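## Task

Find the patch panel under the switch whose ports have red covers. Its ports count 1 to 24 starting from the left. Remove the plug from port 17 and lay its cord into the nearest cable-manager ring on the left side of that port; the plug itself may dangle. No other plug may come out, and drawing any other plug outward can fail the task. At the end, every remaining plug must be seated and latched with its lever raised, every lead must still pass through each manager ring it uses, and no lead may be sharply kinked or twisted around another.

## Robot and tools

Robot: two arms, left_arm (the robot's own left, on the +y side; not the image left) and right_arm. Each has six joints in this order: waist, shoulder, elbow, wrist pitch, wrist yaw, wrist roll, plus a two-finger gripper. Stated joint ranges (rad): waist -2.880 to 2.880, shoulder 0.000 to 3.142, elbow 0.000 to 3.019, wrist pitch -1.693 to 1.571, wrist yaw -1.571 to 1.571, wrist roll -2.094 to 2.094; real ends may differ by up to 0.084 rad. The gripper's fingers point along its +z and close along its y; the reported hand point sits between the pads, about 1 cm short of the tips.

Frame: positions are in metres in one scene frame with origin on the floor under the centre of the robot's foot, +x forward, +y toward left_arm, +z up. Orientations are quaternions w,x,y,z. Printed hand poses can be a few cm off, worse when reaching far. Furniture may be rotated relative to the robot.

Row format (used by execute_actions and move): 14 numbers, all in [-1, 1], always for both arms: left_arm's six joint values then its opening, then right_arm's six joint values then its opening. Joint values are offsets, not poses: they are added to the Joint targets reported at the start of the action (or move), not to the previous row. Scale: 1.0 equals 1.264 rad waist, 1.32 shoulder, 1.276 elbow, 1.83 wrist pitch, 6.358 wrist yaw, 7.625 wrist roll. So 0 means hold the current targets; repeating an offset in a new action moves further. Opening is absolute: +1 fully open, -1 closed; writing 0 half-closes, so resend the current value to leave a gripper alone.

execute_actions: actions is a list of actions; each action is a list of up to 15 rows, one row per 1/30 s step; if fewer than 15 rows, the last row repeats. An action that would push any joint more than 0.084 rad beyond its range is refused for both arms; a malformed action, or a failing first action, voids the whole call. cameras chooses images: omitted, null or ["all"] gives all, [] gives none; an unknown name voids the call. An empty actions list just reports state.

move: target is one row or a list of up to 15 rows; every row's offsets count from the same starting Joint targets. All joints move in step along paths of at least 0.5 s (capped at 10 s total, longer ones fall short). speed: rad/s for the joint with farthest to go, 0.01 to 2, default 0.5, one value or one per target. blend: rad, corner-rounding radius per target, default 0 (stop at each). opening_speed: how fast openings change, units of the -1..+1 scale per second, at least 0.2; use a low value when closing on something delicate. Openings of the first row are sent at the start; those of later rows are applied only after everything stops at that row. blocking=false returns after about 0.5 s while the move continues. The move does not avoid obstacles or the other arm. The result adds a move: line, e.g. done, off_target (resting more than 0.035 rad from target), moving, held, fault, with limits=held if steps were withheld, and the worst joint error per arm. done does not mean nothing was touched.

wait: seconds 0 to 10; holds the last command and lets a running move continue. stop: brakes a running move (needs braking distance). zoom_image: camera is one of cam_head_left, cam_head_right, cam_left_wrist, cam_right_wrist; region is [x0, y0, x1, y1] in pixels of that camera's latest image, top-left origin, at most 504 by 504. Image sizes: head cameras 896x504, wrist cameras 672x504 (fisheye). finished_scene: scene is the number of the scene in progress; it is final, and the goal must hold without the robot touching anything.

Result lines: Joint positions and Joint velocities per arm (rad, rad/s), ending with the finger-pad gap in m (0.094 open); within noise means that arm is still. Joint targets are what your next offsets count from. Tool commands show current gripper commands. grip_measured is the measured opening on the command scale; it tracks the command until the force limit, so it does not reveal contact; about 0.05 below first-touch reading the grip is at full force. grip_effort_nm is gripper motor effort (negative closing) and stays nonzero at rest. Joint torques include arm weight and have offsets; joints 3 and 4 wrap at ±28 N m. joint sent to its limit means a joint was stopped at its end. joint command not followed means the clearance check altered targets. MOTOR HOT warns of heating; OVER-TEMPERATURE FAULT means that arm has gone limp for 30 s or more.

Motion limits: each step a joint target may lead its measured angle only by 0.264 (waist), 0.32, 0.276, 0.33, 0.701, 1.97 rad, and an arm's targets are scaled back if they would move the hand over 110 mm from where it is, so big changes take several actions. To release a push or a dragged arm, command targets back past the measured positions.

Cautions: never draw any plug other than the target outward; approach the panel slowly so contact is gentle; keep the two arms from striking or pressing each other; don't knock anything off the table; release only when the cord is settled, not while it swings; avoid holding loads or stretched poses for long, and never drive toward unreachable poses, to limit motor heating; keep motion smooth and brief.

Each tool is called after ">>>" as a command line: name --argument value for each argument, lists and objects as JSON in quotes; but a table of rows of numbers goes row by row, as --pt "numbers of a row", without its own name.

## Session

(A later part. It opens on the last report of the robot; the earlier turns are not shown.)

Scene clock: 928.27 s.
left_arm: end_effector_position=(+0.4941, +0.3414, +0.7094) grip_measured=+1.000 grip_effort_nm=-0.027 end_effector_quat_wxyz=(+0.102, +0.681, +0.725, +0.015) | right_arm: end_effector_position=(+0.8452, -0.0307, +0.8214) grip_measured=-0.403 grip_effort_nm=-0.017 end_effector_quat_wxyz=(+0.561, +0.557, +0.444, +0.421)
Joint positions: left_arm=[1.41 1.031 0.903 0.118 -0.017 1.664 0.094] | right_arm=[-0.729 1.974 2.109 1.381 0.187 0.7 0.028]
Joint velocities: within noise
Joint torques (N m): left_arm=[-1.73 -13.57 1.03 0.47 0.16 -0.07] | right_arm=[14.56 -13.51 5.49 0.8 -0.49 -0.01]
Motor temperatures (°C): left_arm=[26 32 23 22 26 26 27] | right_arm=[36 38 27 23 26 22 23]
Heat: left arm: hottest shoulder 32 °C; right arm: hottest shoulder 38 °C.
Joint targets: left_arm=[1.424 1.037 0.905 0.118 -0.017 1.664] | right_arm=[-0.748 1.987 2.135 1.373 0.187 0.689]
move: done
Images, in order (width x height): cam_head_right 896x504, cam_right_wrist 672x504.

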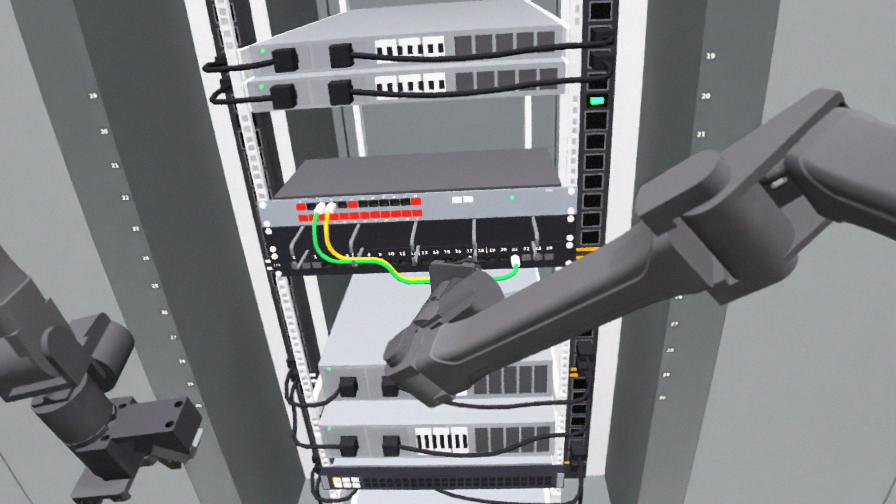

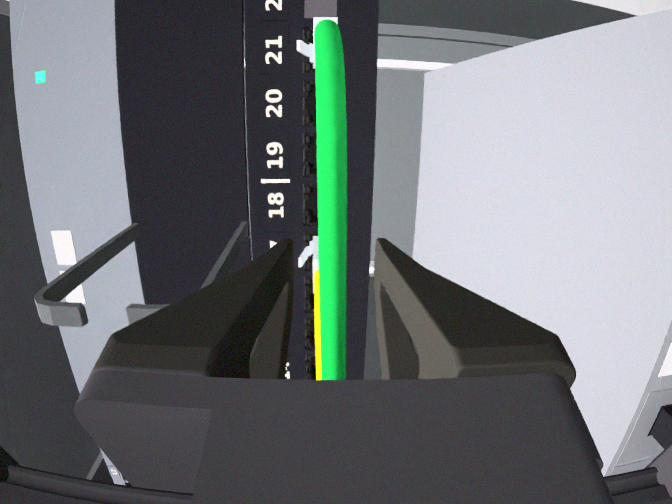

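>>> move --target '[0,0,0,0,0,0,1, 0.0443,0,0,0,0,0,-0.404]' --speed 0.1 --cameras '["cam_right_wrist","cam_head_right"]'

>>> zoom_image --camera "cam_right_wrist" --region '[230, 160, 400, 290]'

>>> zoom_image --camera "cam_head_right" --region '[420, 220, 520, 300]'

Scene clock: 940.37 s.
left_arm: end_effector_position=(+0.4941, +0.3414, +0.7094) grip_measured=+1.000 grip_effort_nm=-0.032 end_effector_quat_wxyz=(+0.102, +0.681, +0.725, +0.015) | right_arm: end_effector_position=(+0.8450, -0.0280, +0.8235) grip_measured=-0.403 grip_effort_nm=-0.017 end_effector_quat_wxyz=(+0.559, +0.559, +0.443, +0.423)
Joint positions: left_arm=[1.41 1.031 0.903 0.118 -0.017 1.664 0.094] | right_arm=[-0.723 1.974 2.109 1.381 0.188 0.7 0.028]
Joint velocities: within noise
Joint torques (N m): left_arm=[-1.85 -13.63 1.02 0.49 0.15 -0.07] | right_arm=[18.37 -13.27 5.61 0.8 -0.51 -0.03]
Motor temperatures (°C): left_arm=[26 32 23 22 26 26 27] | right_arm=[36 39 27 23 26 22 23]
Heat: left arm: hottest shoulder 32 °C; right arm: hottest shoulder 39 °C.
Joint targets: left_arm=[1.424 1.037 0.905 0.118 -0.017 1.664] | right_arm=[-0.692 1.987 2.135 1.372 0.187 0.689]
move: done
Images, in order (width x height): cam_head_right 896x504, cam_right_wrist 672x504.

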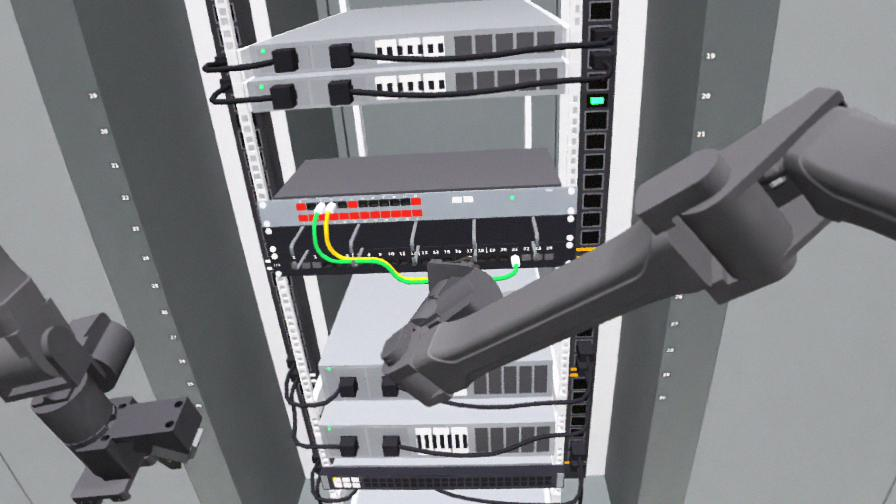

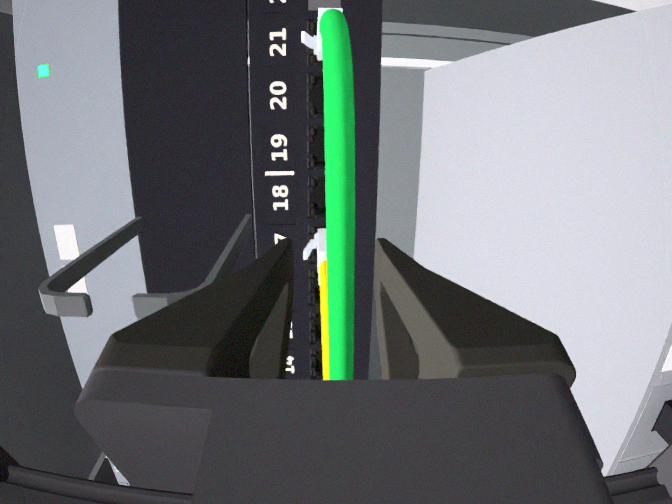

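Scaled by 2.965 from the camera's 672x504 image, which has a finer 960x720 frame.

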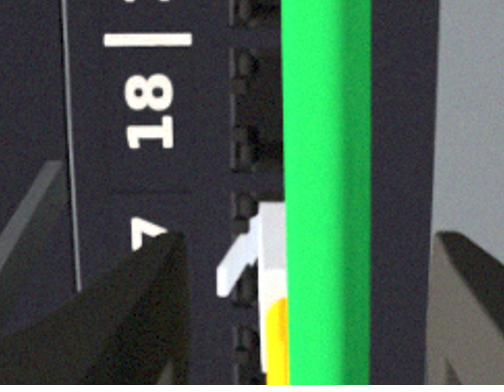

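Scaled by 5.040 from the camera's 896x504 image, which has a finer 1280x720 frame.

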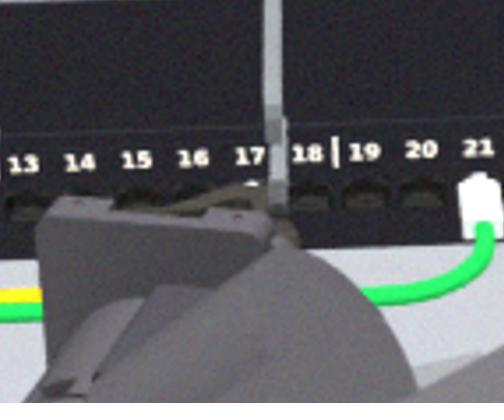

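>>> move --target '[0,0,0,0,0,0,1, 0.0047,0,0,0,0,0,-0.404]' --speed 0.1 --cameras '["cam_right_wrist"]'

>>> zoom_image --camera "cam_right_wrist" --region '[230, 160, 400, 290]'

Scene clock: 946.57 s.
left_arm: end_effector_position=(+0.4941, +0.3414, +0.7094) grip_measured=+1.000 grip_effort_nm=-0.032 end_effector_quat_wxyz=(+0.102, +0.681, +0.725, +0.015) | right_arm: end_effector_position=(+0.8450, -0.0280, +0.8236) grip_measured=-0.403 grip_effort_nm=-0.017 end_effector_quat_wxyz=(+0.559, +0.559, +0.443, +0.423)
Joint positions: left_arm=[1.41 1.031 0.903 0.118 -0.017 1.664 0.094] | right_arm=[-0.723 1.974 2.109 1.381 0.189 0.7 0.028]
Joint velocities: within noise
Joint torques (N m): left_arm=[-1.9 -13.57 1.06 0.46 0.15 -0.08] | right_arm=[19.08 -13.51 5.53 0.76 -0.56 -0.01]
Motor temperatures (°C): left_arm=[26 32 23 22 26 26 27] | right_arm=[36 39 27 23 26 22 23]
Heat: left arm: hottest shoulder 32 °C; right arm: hottest shoulder 39 °C.
Joint targets: left_arm=[1.424 1.037 0.905 0.118 -0.017 1.664] | right_arm=[-0.686 1.987 2.135 1.372 0.187 0.689]
move: off_target (right_arm); right_arm: the waist is farthest, 0.037 rad from its target
Images, in order (width x height): cam_right_wrist 672x504.

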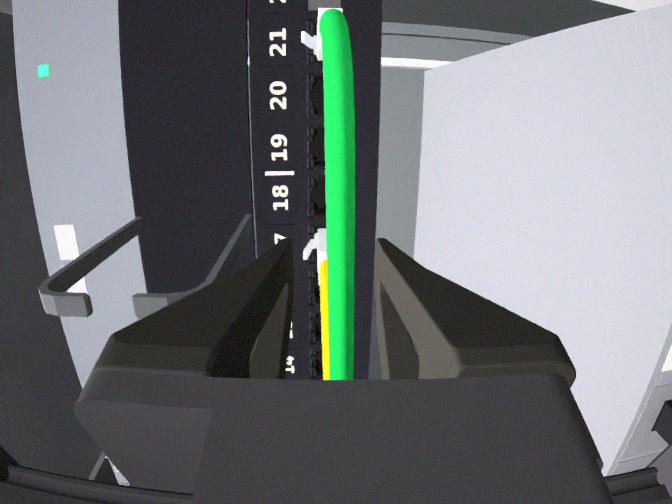

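Scaled by 2.965 from the camera's 672x504 image, which has a finer 960x720 frame.

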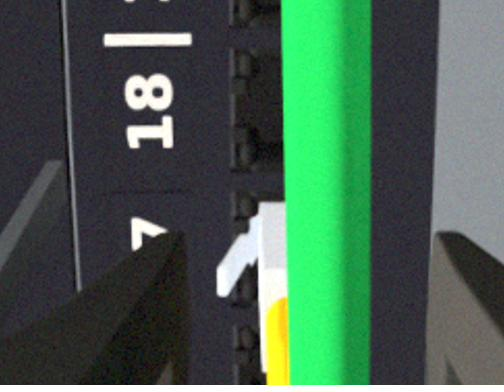

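>>> move --target '[0,0,0,0,0,0,1, 0,0,0,0,0,0,-0.75]' --opening_speed 0.2 --cameras '["cam_right_wrist"]'

>>> zoom_image --camera "cam_right_wrist" --region '[230, 160, 400, 290]'

Scene clock: 966.70 s.
left_arm: end_effector_position=(+0.4941, +0.3414, +0.7094) grip_measured=+1.000 grip_effort_nm=-0.032 end_effector_quat_wxyz=(+0.102, +0.681, +0.725, +0.015) | right_arm: end_effector_position=(+0.8450, -0.0228, +0.8275) grip_measured=-0.747 grip_effort_nm=-0.066 end_effector_quat_wxyz=(+0.554, +0.563, +0.442, +0.425)
Joint positions: left_arm=[1.41 1.031 0.903 0.118 -0.017 1.664 0.094] | right_arm=[-0.712 1.974 2.109 1.377 0.193 0.7 0.012]
Joint velocities: within noise
Joint torques (N m): left_arm=[-1.85 -13.63 1.03 0.53 0.15 -0.08] | right_arm=[18.55 -13.39 5.6 1.01 -0.72 -0.03]
Motor temperatures (°C): left_arm=[26 32 23 22 26 26 27] | right_arm=[37 39 27 23 26 22 23]
Heat: left arm: hottest shoulder 32 °C; right arm: hottest shoulder 39 °C.
Joint targets: left_arm=[1.424 1.037 0.905 0.118 -0.017 1.664] | right_arm=[-0.685 1.987 2.135 1.373 0.187 0.689]
move: done
Images, in order (width x height): cam_right_wrist 672x504.

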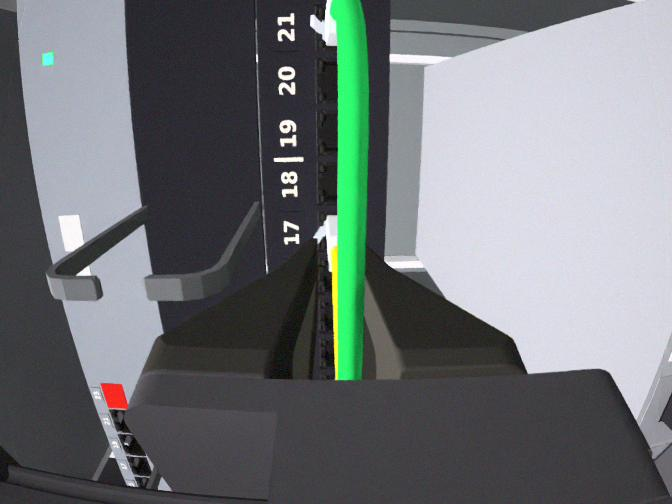

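Scaled by 2.965 from the camera's 672x504 image, which has a finer 960x720 frame.

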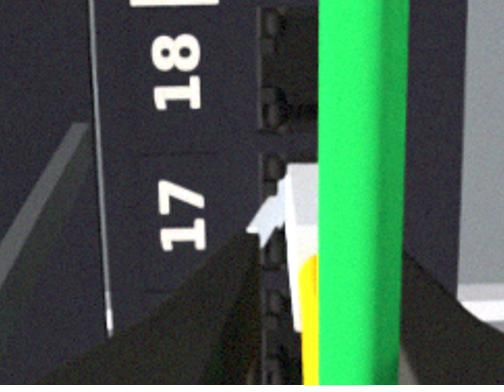

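>>> move --target '[0,0,0,0,0,0,1, 0,0,0,0,0,0,-0.9]' --opening_speed 0.2 --cameras '["cam_right_wrist"]'

>>> zoom_image --camera "cam_right_wrist" --region '[230, 160, 400, 290]'

Scene clock: 976.20 s.
left_arm: end_effector_position=(+0.4941, +0.3414, +0.7094) grip_measured=+1.000 grip_effort_nm=-0.032 end_effector_quat_wxyz=(+0.102, +0.681, +0.725, +0.015) | right_arm: end_effector_position=(+0.8450, -0.0227, +0.8265) grip_measured=-0.878 grip_effort_nm=-0.960 end_effector_quat_wxyz=(+0.553, +0.564, +0.443, +0.424)
Joint positions: left_arm=[1.41 1.031 0.903 0.118 -0.017 1.664 0.094] | right_arm=[-0.712 1.974 2.109 1.374 0.197 0.7 0.006]
Joint velocities: within noise
Joint torques (N m): left_arm=[-1.85 -13.45 1.01 0.53 0.16 -0.09] | right_arm=[18.61 -13.1 5.48 1.06 -0.87 -0.01]
Motor temperatures (°C): left_arm=[26 32 23 22 26 26 27] | right_arm=[37 39 28 23 27 22 23]
Heat: left arm: hottest shoulder 32 °C; right arm: hottest shoulder 39 °C.
Joint targets: left_arm=[1.424 1.037 0.905 0.118 -0.017 1.664] | right_arm=[-0.685 1.986 2.135 1.372 0.187 0.689]
move: done
Images, in order (width x height): cam_right_wrist 672x504.

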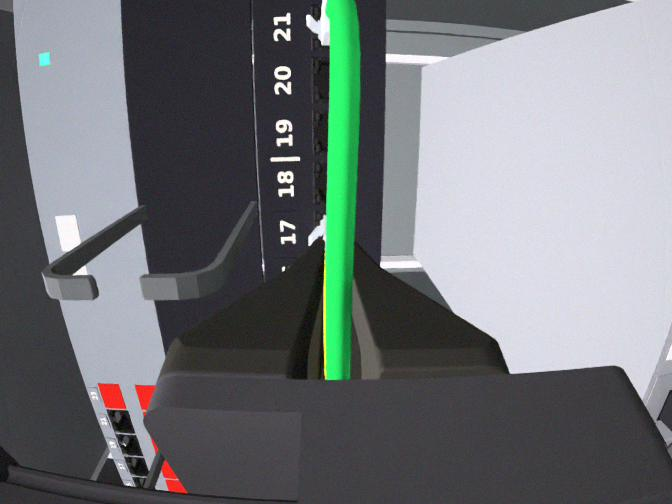

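Scaled by 2.965 from the camera's 672x504 image, which has a finer 960x720 frame.

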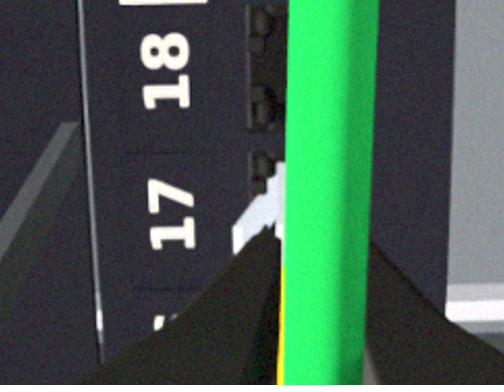

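>>> zoom_image --camera "cam_right_wrist" --region '[290, 190, 390, 270]'

Scaled by 5.040 from the camera's 672x504 image, which has a finer 960x720 frame.

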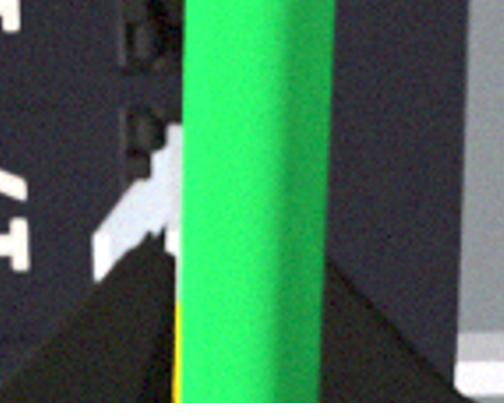

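>>> move --target '[0,0,0,0,0,0,1, 0,0,0,0,0,0,-0.32]' --opening_speed 0.5 --cameras '[]'

>>> move --target '[0,0,0,0,0,0,1, 0,0,0.0196,-0.0164,0,0,-0.32]' --speed 0.1 --cameras '["cam_right_wrist","cam_head_right"]'

>>> zoom_image --camera "cam_right_wrist" --region '[230, 160, 400, 290]'

>>> zoom_image --camera "cam_head_right" --region '[420, 220, 520, 300]'

Scene clock: 1018.43 s.
left_arm: end_effector_position=(+0.4941, +0.3414, +0.7094) grip_measured=+1.000 grip_effort_nm=-0.032 end_effector_quat_wxyz=(+0.102, +0.681, +0.725, +0.015) | right_arm: end_effector_position=(+0.8447, -0.0205, +0.8277) grip_measured=-0.322 grip_effort_nm=0.110 end_effector_quat_wxyz=(+0.553, +0.562, +0.443, +0.427)
Joint positions: left_arm=[1.41 1.031 0.903 0.118 -0.017 1.664 0.094] | right_arm=[-0.71 1.975 2.109 1.374 0.19 0.7 0.032]
Joint velocities: within noise
Joint torques (N m): left_arm=[-1.96 -13.57 1.07 0.53 0.17 -0.08] | right_arm=[18.2 -13.16 5.44 0.99 -0.61 -0.02]
Motor temperatures (°C): left_arm=[26 32 23 22 26 26 27] | right_arm=[37 38 28 23 27 22 25]
Heat: left arm: hottest shoulder 32 °C; right arm: hottest shoulder 38 °C.
Joint targets: left_arm=[1.424 1.037 0.905 0.118 -0.017 1.664] | right_arm=[-0.685 1.986 2.135 1.372 0.187 0.689]
move: done
No camera images: "cameras" was empty.

Scene clock: 1019.30 s.
left_arm: end_effector_position=(+0.4941, +0.3414, +0.7094) grip_measured=+1.000 grip_effort_nm=-0.032 end_effector_quat_wxyz=(+0.102, +0.681, +0.725, +0.015) | right_arm: end_effector_position=(+0.8509, -0.0196, +0.8294) grip_measured=-0.321 grip_effort_nm=0.105 end_effector_quat_wxyz=(+0.550, +0.562, +0.446, +0.428)
Joint positions: left_arm=[1.41 1.031 0.903 0.118 -0.017 1.664 0.094] | right_arm=[-0.707 1.975 2.126 1.35 0.189 0.7 0.032]
Joint velocities: within noise
Joint torques (N m): left_arm=[-1.79 -13.45 1.06 0.51 0.16 -0.08] | right_arm=[17.96 -13.39 6.31 0.83 -0.57 0]
Motor temperatures (°C): left_arm=[26 32 23 22 26 26 27] | right_arm=[37 38 28 23 27 22 25]
Heat: left arm: hottest shoulder 32 °C; right arm: hottest shoulder 38 °C.
Joint targets: left_arm=[1.424 1.037 0.905 0.118 -0.017 1.664] | right_arm=[-0.685 1.986 2.160 1.342 0.187 0.689]
move: done
Images, in order (width x height): cam_head_right 896x504, cam_right_wrist 672x504.

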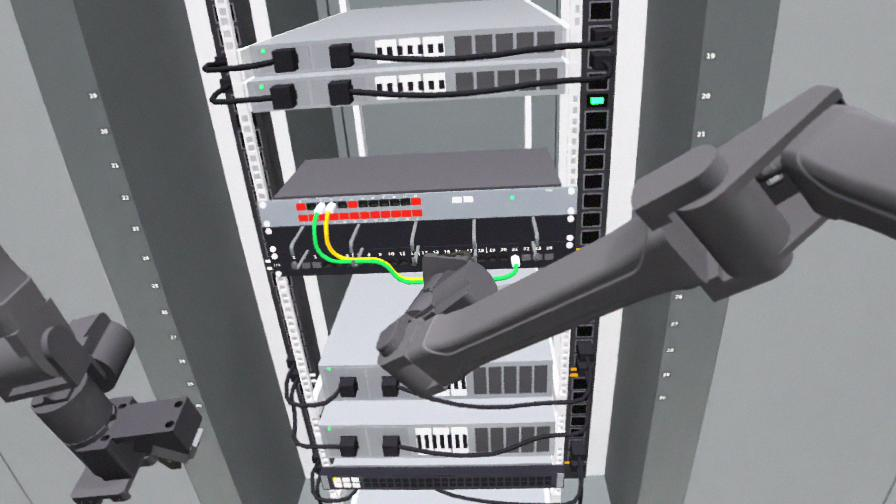

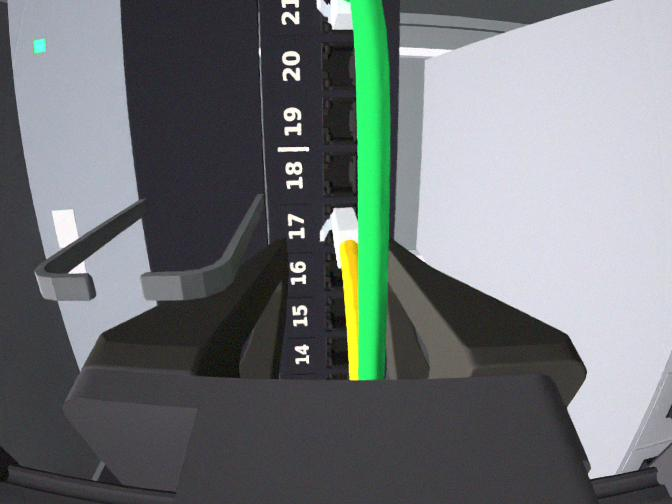

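Scaled by 2.965 from the camera's 672x504 image, which has a finer 960x720 frame.

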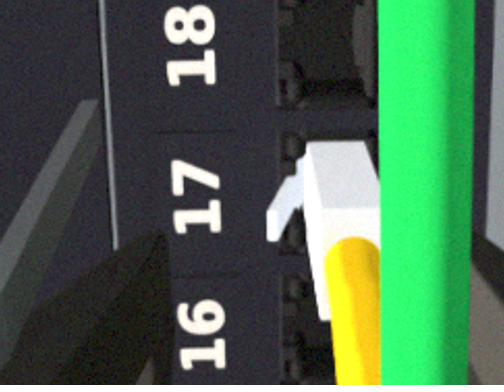

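Scaled by 5.040 from the camera's 896x504 image, which has a finer 1280x720 frame.

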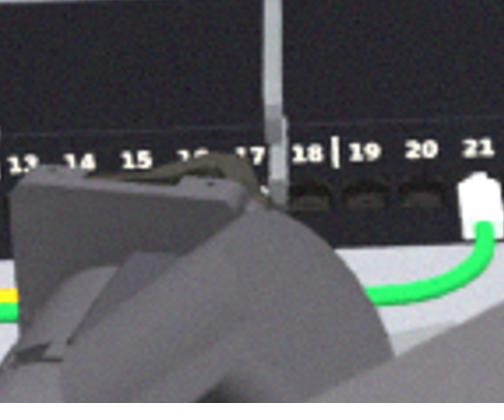

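>>> move --target '[0,0,0,0,0,0,1, -0.0419,0,0.0078,-0.0044,0,0,-0.32]' --speed 0.1 --cameras '["cam_right_wrist","cam_head_right"]'

>>> zoom_image --camera "cam_right_wrist" --region '[230, 160, 400, 290]'

>>> zoom_image --camera "cam_head_right" --region '[420, 220, 520, 300]'

Scene clock: 1035.17 s.
left_arm: end_effector_position=(+0.4941, +0.3414, +0.7094) grip_measured=+1.000 grip_effort_nm=-0.032 end_effector_quat_wxyz=(+0.102, +0.681, +0.725, +0.015) | right_arm: end_effector_position=(+0.8530, -0.0195, +0.8293) grip_measured=-0.321 grip_effort_nm=0.105 end_effector_quat_wxyz=(+0.549, +0.561, +0.447, +0.428)
Joint positions: left_arm=[1.41 1.031 0.903 0.118 -0.017 1.664 0.094] | right_arm=[-0.707 1.977 2.133 1.342 0.188 0.7 0.032]
Joint velocities: within noise
Joint torques (N m): left_arm=[-1.96 -13.39 1.03 0.51 0.16 -0.1] | right_arm=[13.86 -13.33 6.63 0.85 -0.52 -0.01]
Motor temperatures (°C): left_arm=[26 32 23 22 25 26 27] | right_arm=[37 37 28 23 27 22 24]
Heat: left arm: hottest shoulder 32 °C; right arm: hottest waist 37 °C.
Joint targets: left_arm=[1.424 1.037 0.905 0.118 -0.017 1.664] | right_arm=[-0.738 1.986 2.170 1.334 0.187 0.689]
move: off_target (right_arm); right_arm: the elbow is farthest, 0.036 rad from its target
Images, in order (width x height): cam_head_right 896x504, cam_right_wrist 672x504.

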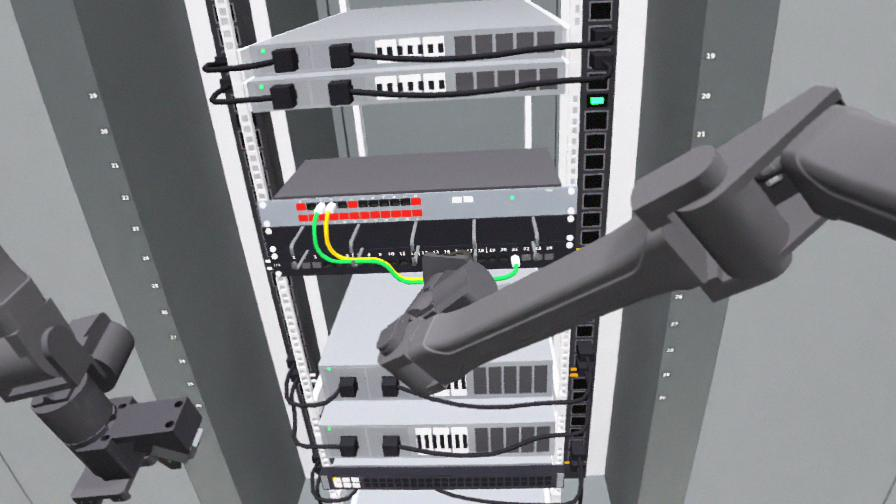

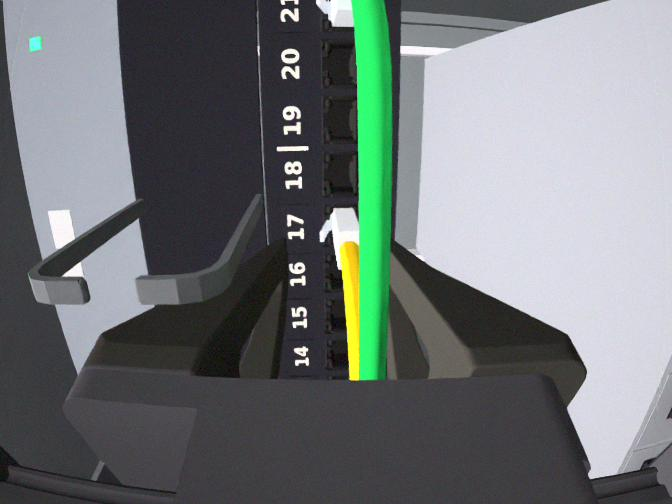

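Scaled by 2.965 from the camera's 672x504 image, which has a finer 960x720 frame.

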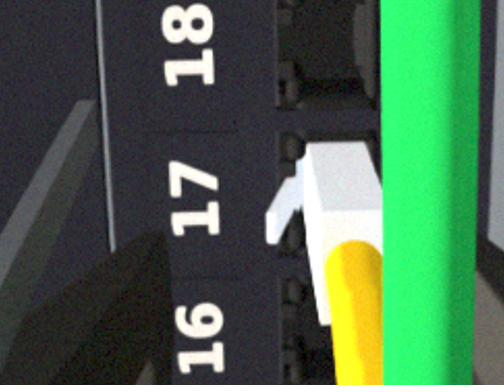

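Scaled by 5.040 from the camera's 896x504 image, which has a finer 1280x720 frame.

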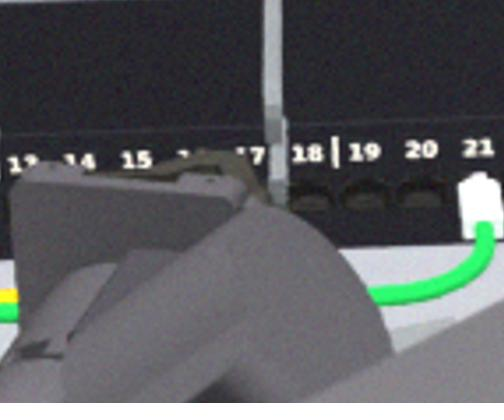

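>>> zoom_image --camera "cam_head_right" --region '[455, 240, 495, 270]'

>>> wait --seconds 0.1 --cameras '["cam_head_left","cam_right_wrist"]'

>>> zoom_image --camera "cam_head_left" --region '[530, 235, 580, 275]'

Scaled by 12.600 from the camera's 896x504 image, which has a finer 1280x720 frame.

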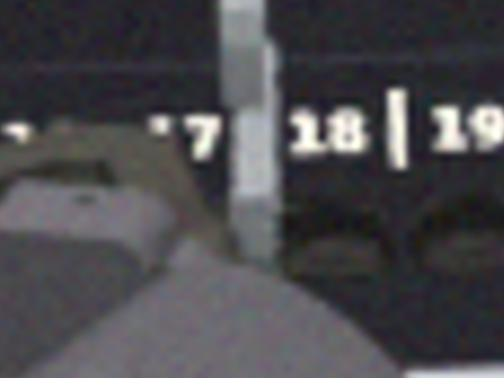

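Scene clock: 1066.70 s.
left_arm: end_effector_position=(+0.4941, +0.3414, +0.7094) grip_measured=+1.000 grip_effort_nm=-0.027 end_effector_quat_wxyz=(+0.102, +0.681, +0.725, +0.015) | right_arm: end_effector_position=(+0.8528, -0.0191, +0.8291) grip_measured=-0.321 grip_effort_nm=0.095 end_effector_quat_wxyz=(+0.549, +0.561, +0.447, +0.428)
Joint positions: left_arm=[1.41 1.031 0.903 0.118 -0.017 1.664 0.094] | right_arm=[-0.707 1.977 2.133 1.342 0.187 0.698 0.032]
Joint velocities: within noise
Joint torques (N m): left_arm=[-1.96 -13.51 0.99 0.53 0.16 -0.07] | right_arm=[13.92 -13.45 6.5 0.8 -0.5 0.01]
Motor temperatures (°C): left_arm=[26 33 23 22 25 26 27] | right_arm=[36 37 29 23 27 22 24]
Heat: left arm: hottest shoulder 33 °C; right arm: hottest shoulder 37 °C.
Joint targets: left_arm=[1.424 1.037 0.905 0.118 -0.017 1.664] | right_arm=[-0.738 1.987 2.170 1.334 0.187 0.689]
Tool commands: left_gripper/opening=+1.0 right_gripper/opening=-0.32
wait: 0.10 s; at rest from the start
Images, in order (width x height): cam_head_left 896x504, cam_right_wrist 672x504.

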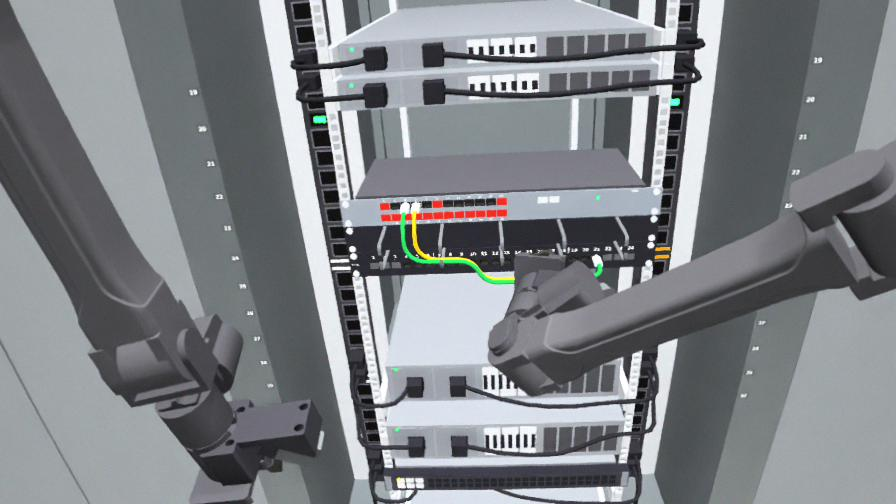

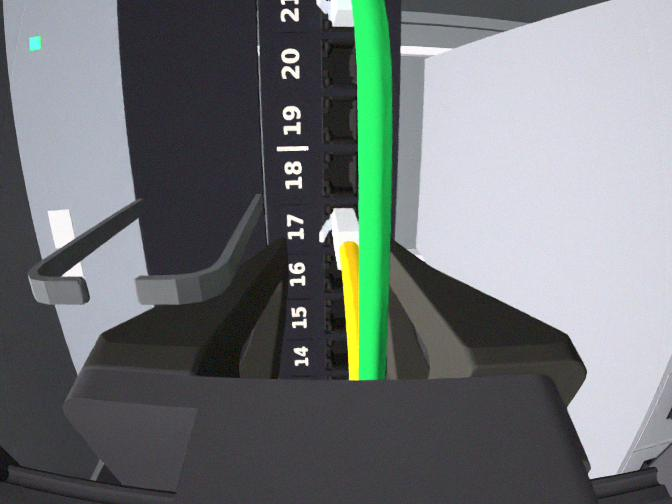

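Scaled by 10.080 from the camera's 896x504 image, which has a finer 1280x720 frame.

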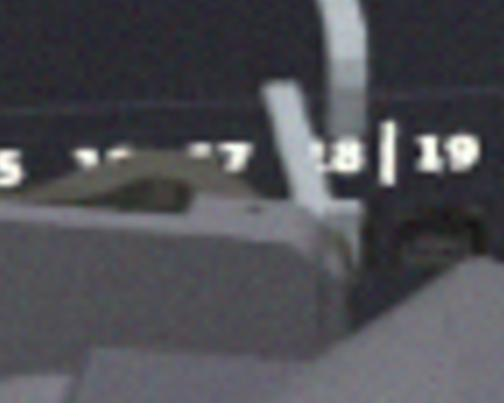

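>>> move --target '[0,0,0,0,0,0,1, 0.0229,0.013,0.0298,-0.0153,0,0,-0.32]' --speed 0.1 --cameras '["cam_right_wrist","cam_head_right"]'

>>> zoom_image --camera "cam_right_wrist" --region '[230, 160, 400, 290]'

>>> zoom_image --camera "cam_head_right" --region '[440, 230, 500, 280]'

Scene clock: 1138.17 s.
left_arm: end_effector_position=(+0.4941, +0.3414, +0.7094) grip_measured=+1.000 grip_effort_nm=-0.027 end_effector_quat_wxyz=(+0.102, +0.681, +0.725, +0.015) | right_arm: end_effector_position=(+0.8591, -0.0183, +0.8281) grip_measured=-0.321 grip_effort_nm=0.100 end_effector_quat_wxyz=(+0.550, +0.561, +0.447, +0.428)
Joint positions: left_arm=[1.41 1.031 0.903 0.118 -0.017 1.664 0.094] | right_arm=[-0.708 1.991 2.17 1.319 0.187 0.698 0.032]
Joint velocities: within noise
Joint torques (N m): left_arm=[-1.85 -13.45 1.03 0.49 0.15 -0.07] | right_arm=[16.32 -13.27 6.79 0.55 -0.49 -0.02]
Motor temperatures (°C): left_arm=[26 33 23 22 25 26 27] | right_arm=[35 36 30 23 26 22 23]
Heat: left arm: hottest shoulder 33 °C; right arm: hottest shoulder 36 °C.
Joint targets: left_arm=[1.424 1.037 0.905 0.118 -0.017 1.664] | right_arm=[-0.710 2.004 2.208 1.306 0.187 0.689]
move: off_target (right_arm); right_arm: the elbow is farthest, 0.038 rad from its target
Images, in order (width x height): cam_head_right 896x504, cam_right_wrist 672x504.

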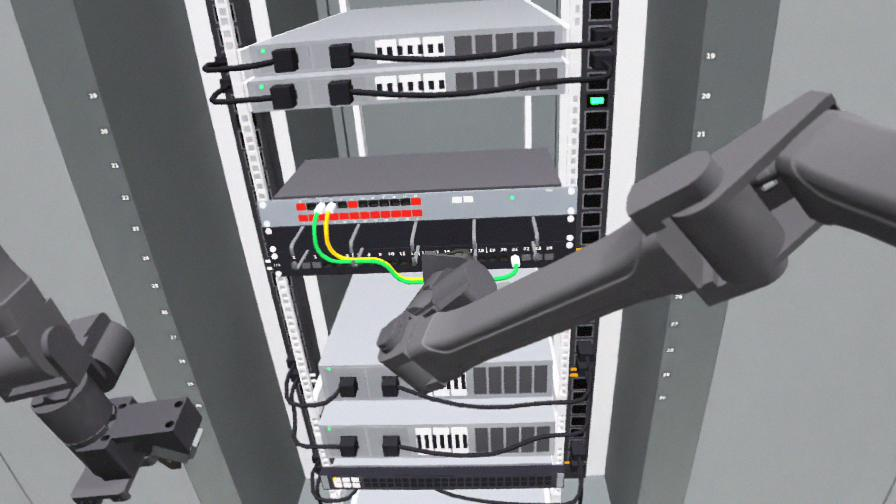

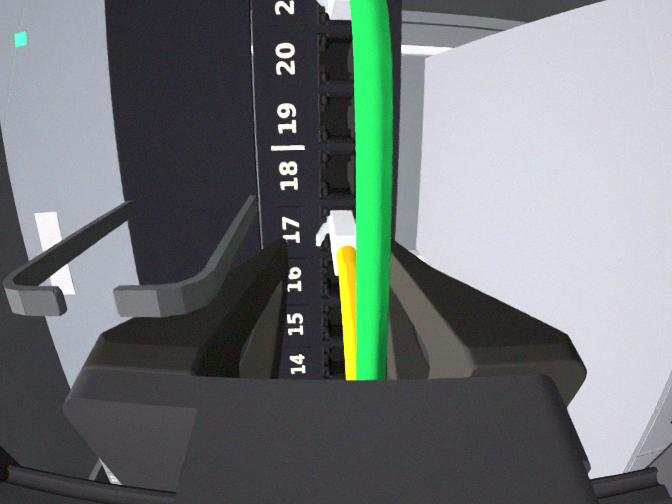

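Scaled by 2.965 from the camera's 672x504 image, which has a finer 960x720 frame.

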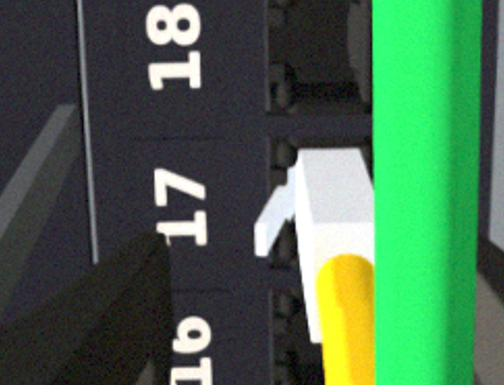

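Scaled by 8.400 from the camera's 896x504 image, which has a finer 1280x720 frame.

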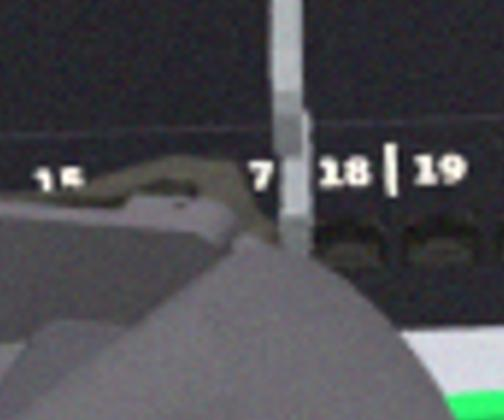

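>>> move --target '[0,0,0,0,0,0,1, 0,0.0136,0.05,-0.024,0,0,-0.32]' --speed 0.1 --cameras '["cam_right_wrist","cam_head_right"]'

>>> zoom_image --camera "cam_right_wrist" --region '[230, 160, 400, 290]'

>>> zoom_image --camera "cam_head_right" --region '[440, 230, 500, 280]'

Scene clock: 1146.40 s.
left_arm: end_effector_position=(+0.4941, +0.3414, +0.7094) grip_measured=+1.000 grip_effort_nm=-0.032 end_effector_quat_wxyz=(+0.102, +0.681, +0.725, +0.015) | right_arm: end_effector_position=(+0.8597, -0.0107, +0.8211) grip_measured=-0.321 grip_effort_nm=0.095 end_effector_quat_wxyz=(+0.548, +0.561, +0.449, +0.428)
Joint positions: left_arm=[1.41 1.031 0.903 0.118 -0.017 1.664 0.094] | right_arm=[-0.708 2.023 2.216 1.3 0.189 0.698 0.032]
Joint velocities: within noise
Joint torques (N m): left_arm=[-1.79 -13.39 1.05 0.49 0.15 -0.09] | right_arm=[16.73 -14.51 8.29 -0.46 -0.56 -0.02]
Motor temperatures (°C): left_arm=[26 33 23 22 25 26 27] | right_arm=[35 36 30 23 26 22 23]
Heat: left arm: hottest shoulder 33 °C; right arm: hottest shoulder 36 °C.
Joint targets: left_arm=[1.424 1.037 0.905 0.118 -0.017 1.664] | right_arm=[-0.710 2.022 2.272 1.262 0.187 0.689]
move: off_target (right_arm); right_arm: the elbow is farthest, 0.056 rad from its target
Images, in order (width x height): cam_head_right 896x504, cam_right_wrist 672x504.

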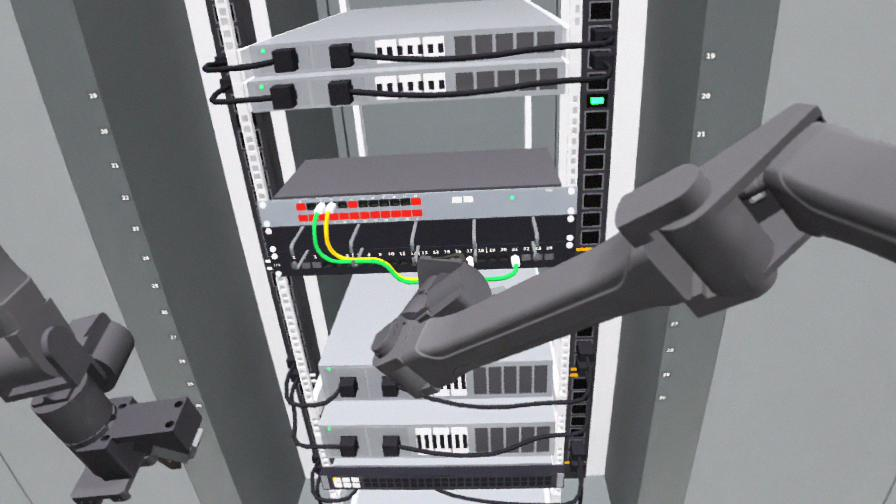

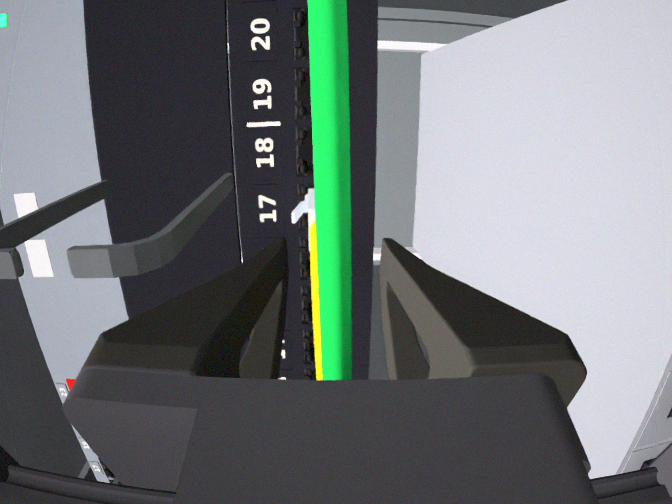

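Scaled by 2.965 from the camera's 672x504 image, which has a finer 960x720 frame.

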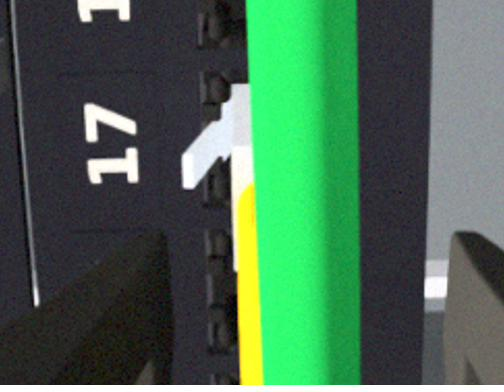

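Scaled by 8.400 from the camera's 896x504 image, which has a finer 1280x720 frame.

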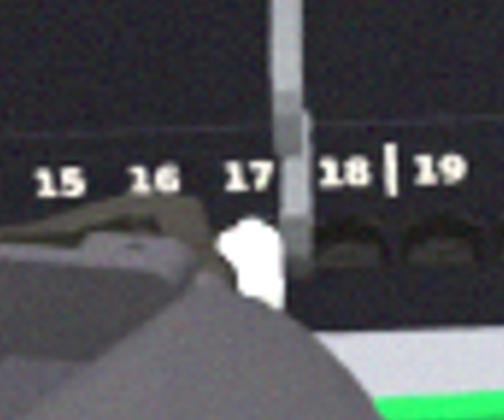

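>>> move --target '[0,0,0,0,0,0,1, 0,-0.0379,-0.0878,0.041,0,0,-0.32]' --speed 0.1 --cameras '["cam_right_wrist","cam_head_right"]'

>>> zoom_image --camera "cam_right_wrist" --region '[230, 160, 400, 290]'

>>> zoom_image --camera "cam_head_right" --region '[440, 230, 500, 280]'

Scene clock: 1202.90 s.
left_arm: end_effector_position=(+0.4941, +0.3414, +0.7094) grip_measured=+1.000 grip_effort_nm=-0.032 end_effector_quat_wxyz=(+0.102, +0.681, +0.725, +0.015) | right_arm: end_effector_position=(+0.8569, -0.0163, +0.8259) grip_measured=-0.321 grip_effort_nm=0.085 end_effector_quat_wxyz=(+0.549, +0.561, +0.449, +0.427)
Joint positions: left_arm=[1.41 1.031 0.903 0.118 -0.017 1.664 0.094] | right_arm=[-0.708 1.994 2.169 1.321 0.189 0.698 0.032]
Joint velocities: within noise
Joint torques (N m): left_arm=[-1.9 -13.51 1.02 0.49 0.14 -0.07] | right_arm=[16.32 -16.09 2.85 1.74 -0.55 0]
Motor temperatures (°C): left_arm=[26 33 23 22 25 26 27] | right_arm=[36 36 31 23 26 22 23]
Heat: left arm: hottest shoulder 33 °C; right arm: hottest waist 36 °C.
Joint targets: left_arm=[1.424 1.037 0.905 0.118 -0.017 1.664] | right_arm=[-0.710 1.971 2.160 1.338 0.187 0.689]
move: done
Images, in order (width x height): cam_head_right 896x504, cam_right_wrist 672x504.

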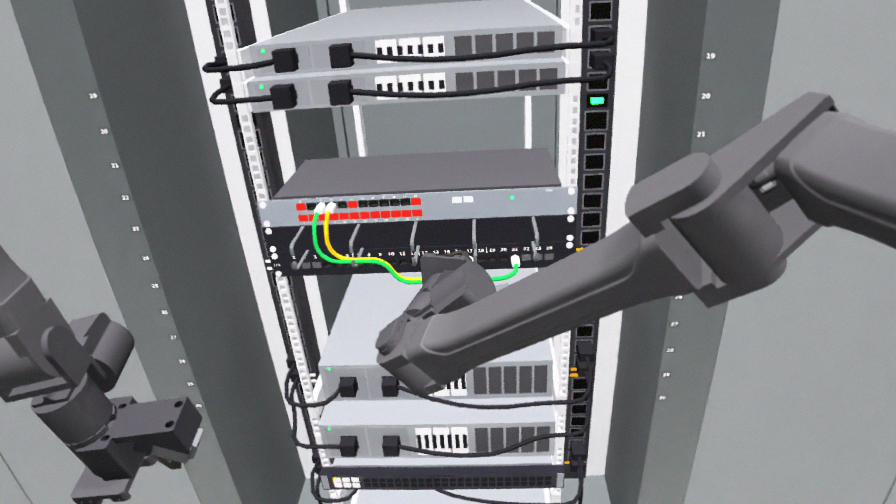

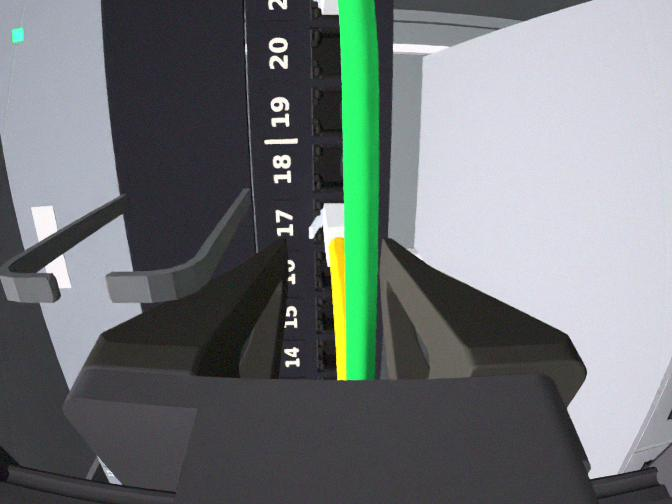

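Scaled by 2.965 from the camera's 672x504 image, which has a finer 960x720 frame.

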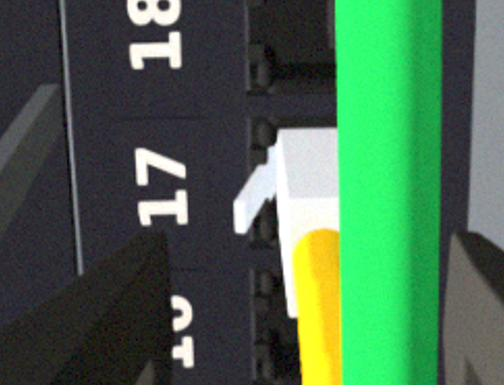

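Scaled by 8.400 from the camera's 896x504 image, which has a finer 1280x720 frame.

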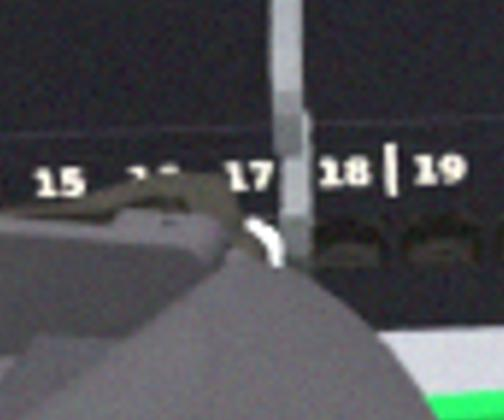

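>>> move --target '[0,0,0,0,0,0,1, 0,0,0,0,0,0,-0.75]' --opening_speed 0.2 --cameras '["cam_right_wrist"]'

>>> zoom_image --camera "cam_right_wrist" --region '[290, 190, 390, 270]'

Scene clock: 1223.40 s.
left_arm: end_effector_position=(+0.4941, +0.3414, +0.7094) grip_measured=+1.000 grip_effort_nm=-0.032 end_effector_quat_wxyz=(+0.102, +0.681, +0.725, +0.015) | right_arm: end_effector_position=(+0.8569, -0.0163, +0.8260) grip_measured=-0.748 grip_effort_nm=-0.042 end_effector_quat_wxyz=(+0.549, +0.561, +0.448, +0.427)
Joint positions: left_arm=[1.41 1.031 0.903 0.118 -0.017 1.664 0.094] | right_arm=[-0.708 1.994 2.169 1.321 0.189 0.698 0.012]
Joint velocities: within noise
Joint torques (N m): left_arm=[-1.79 -13.45 1.05 0.5 0.17 -0.07] | right_arm=[16.5 -16.26 2.93 1.8 -0.53 0]
Motor temperatures (°C): left_arm=[26 33 23 22 25 26 27] | right_arm=[36 36 29 23 26 22 23]
Heat: left arm: hottest shoulder 33 °C; right arm: hottest waist 36 °C.
Joint targets: left_arm=[1.424 1.037 0.905 0.118 -0.017 1.664] | right_arm=[-0.710 1.971 2.160 1.338 0.187 0.689]
move: done
Images, in order (width x height): cam_right_wrist 672x504.

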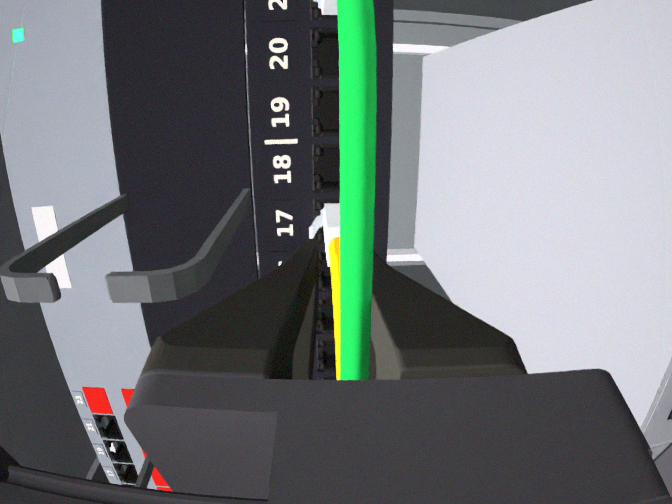

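Scaled by 5.040 from the camera's 672x504 image, which has a finer 960x720 frame.

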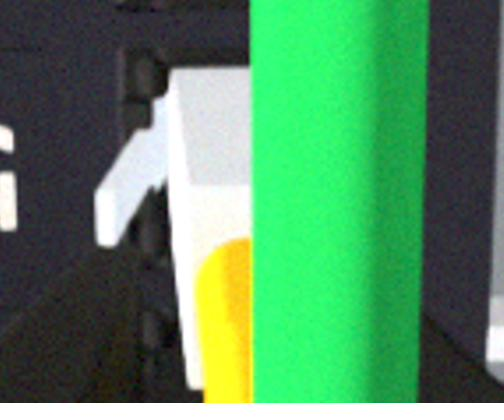

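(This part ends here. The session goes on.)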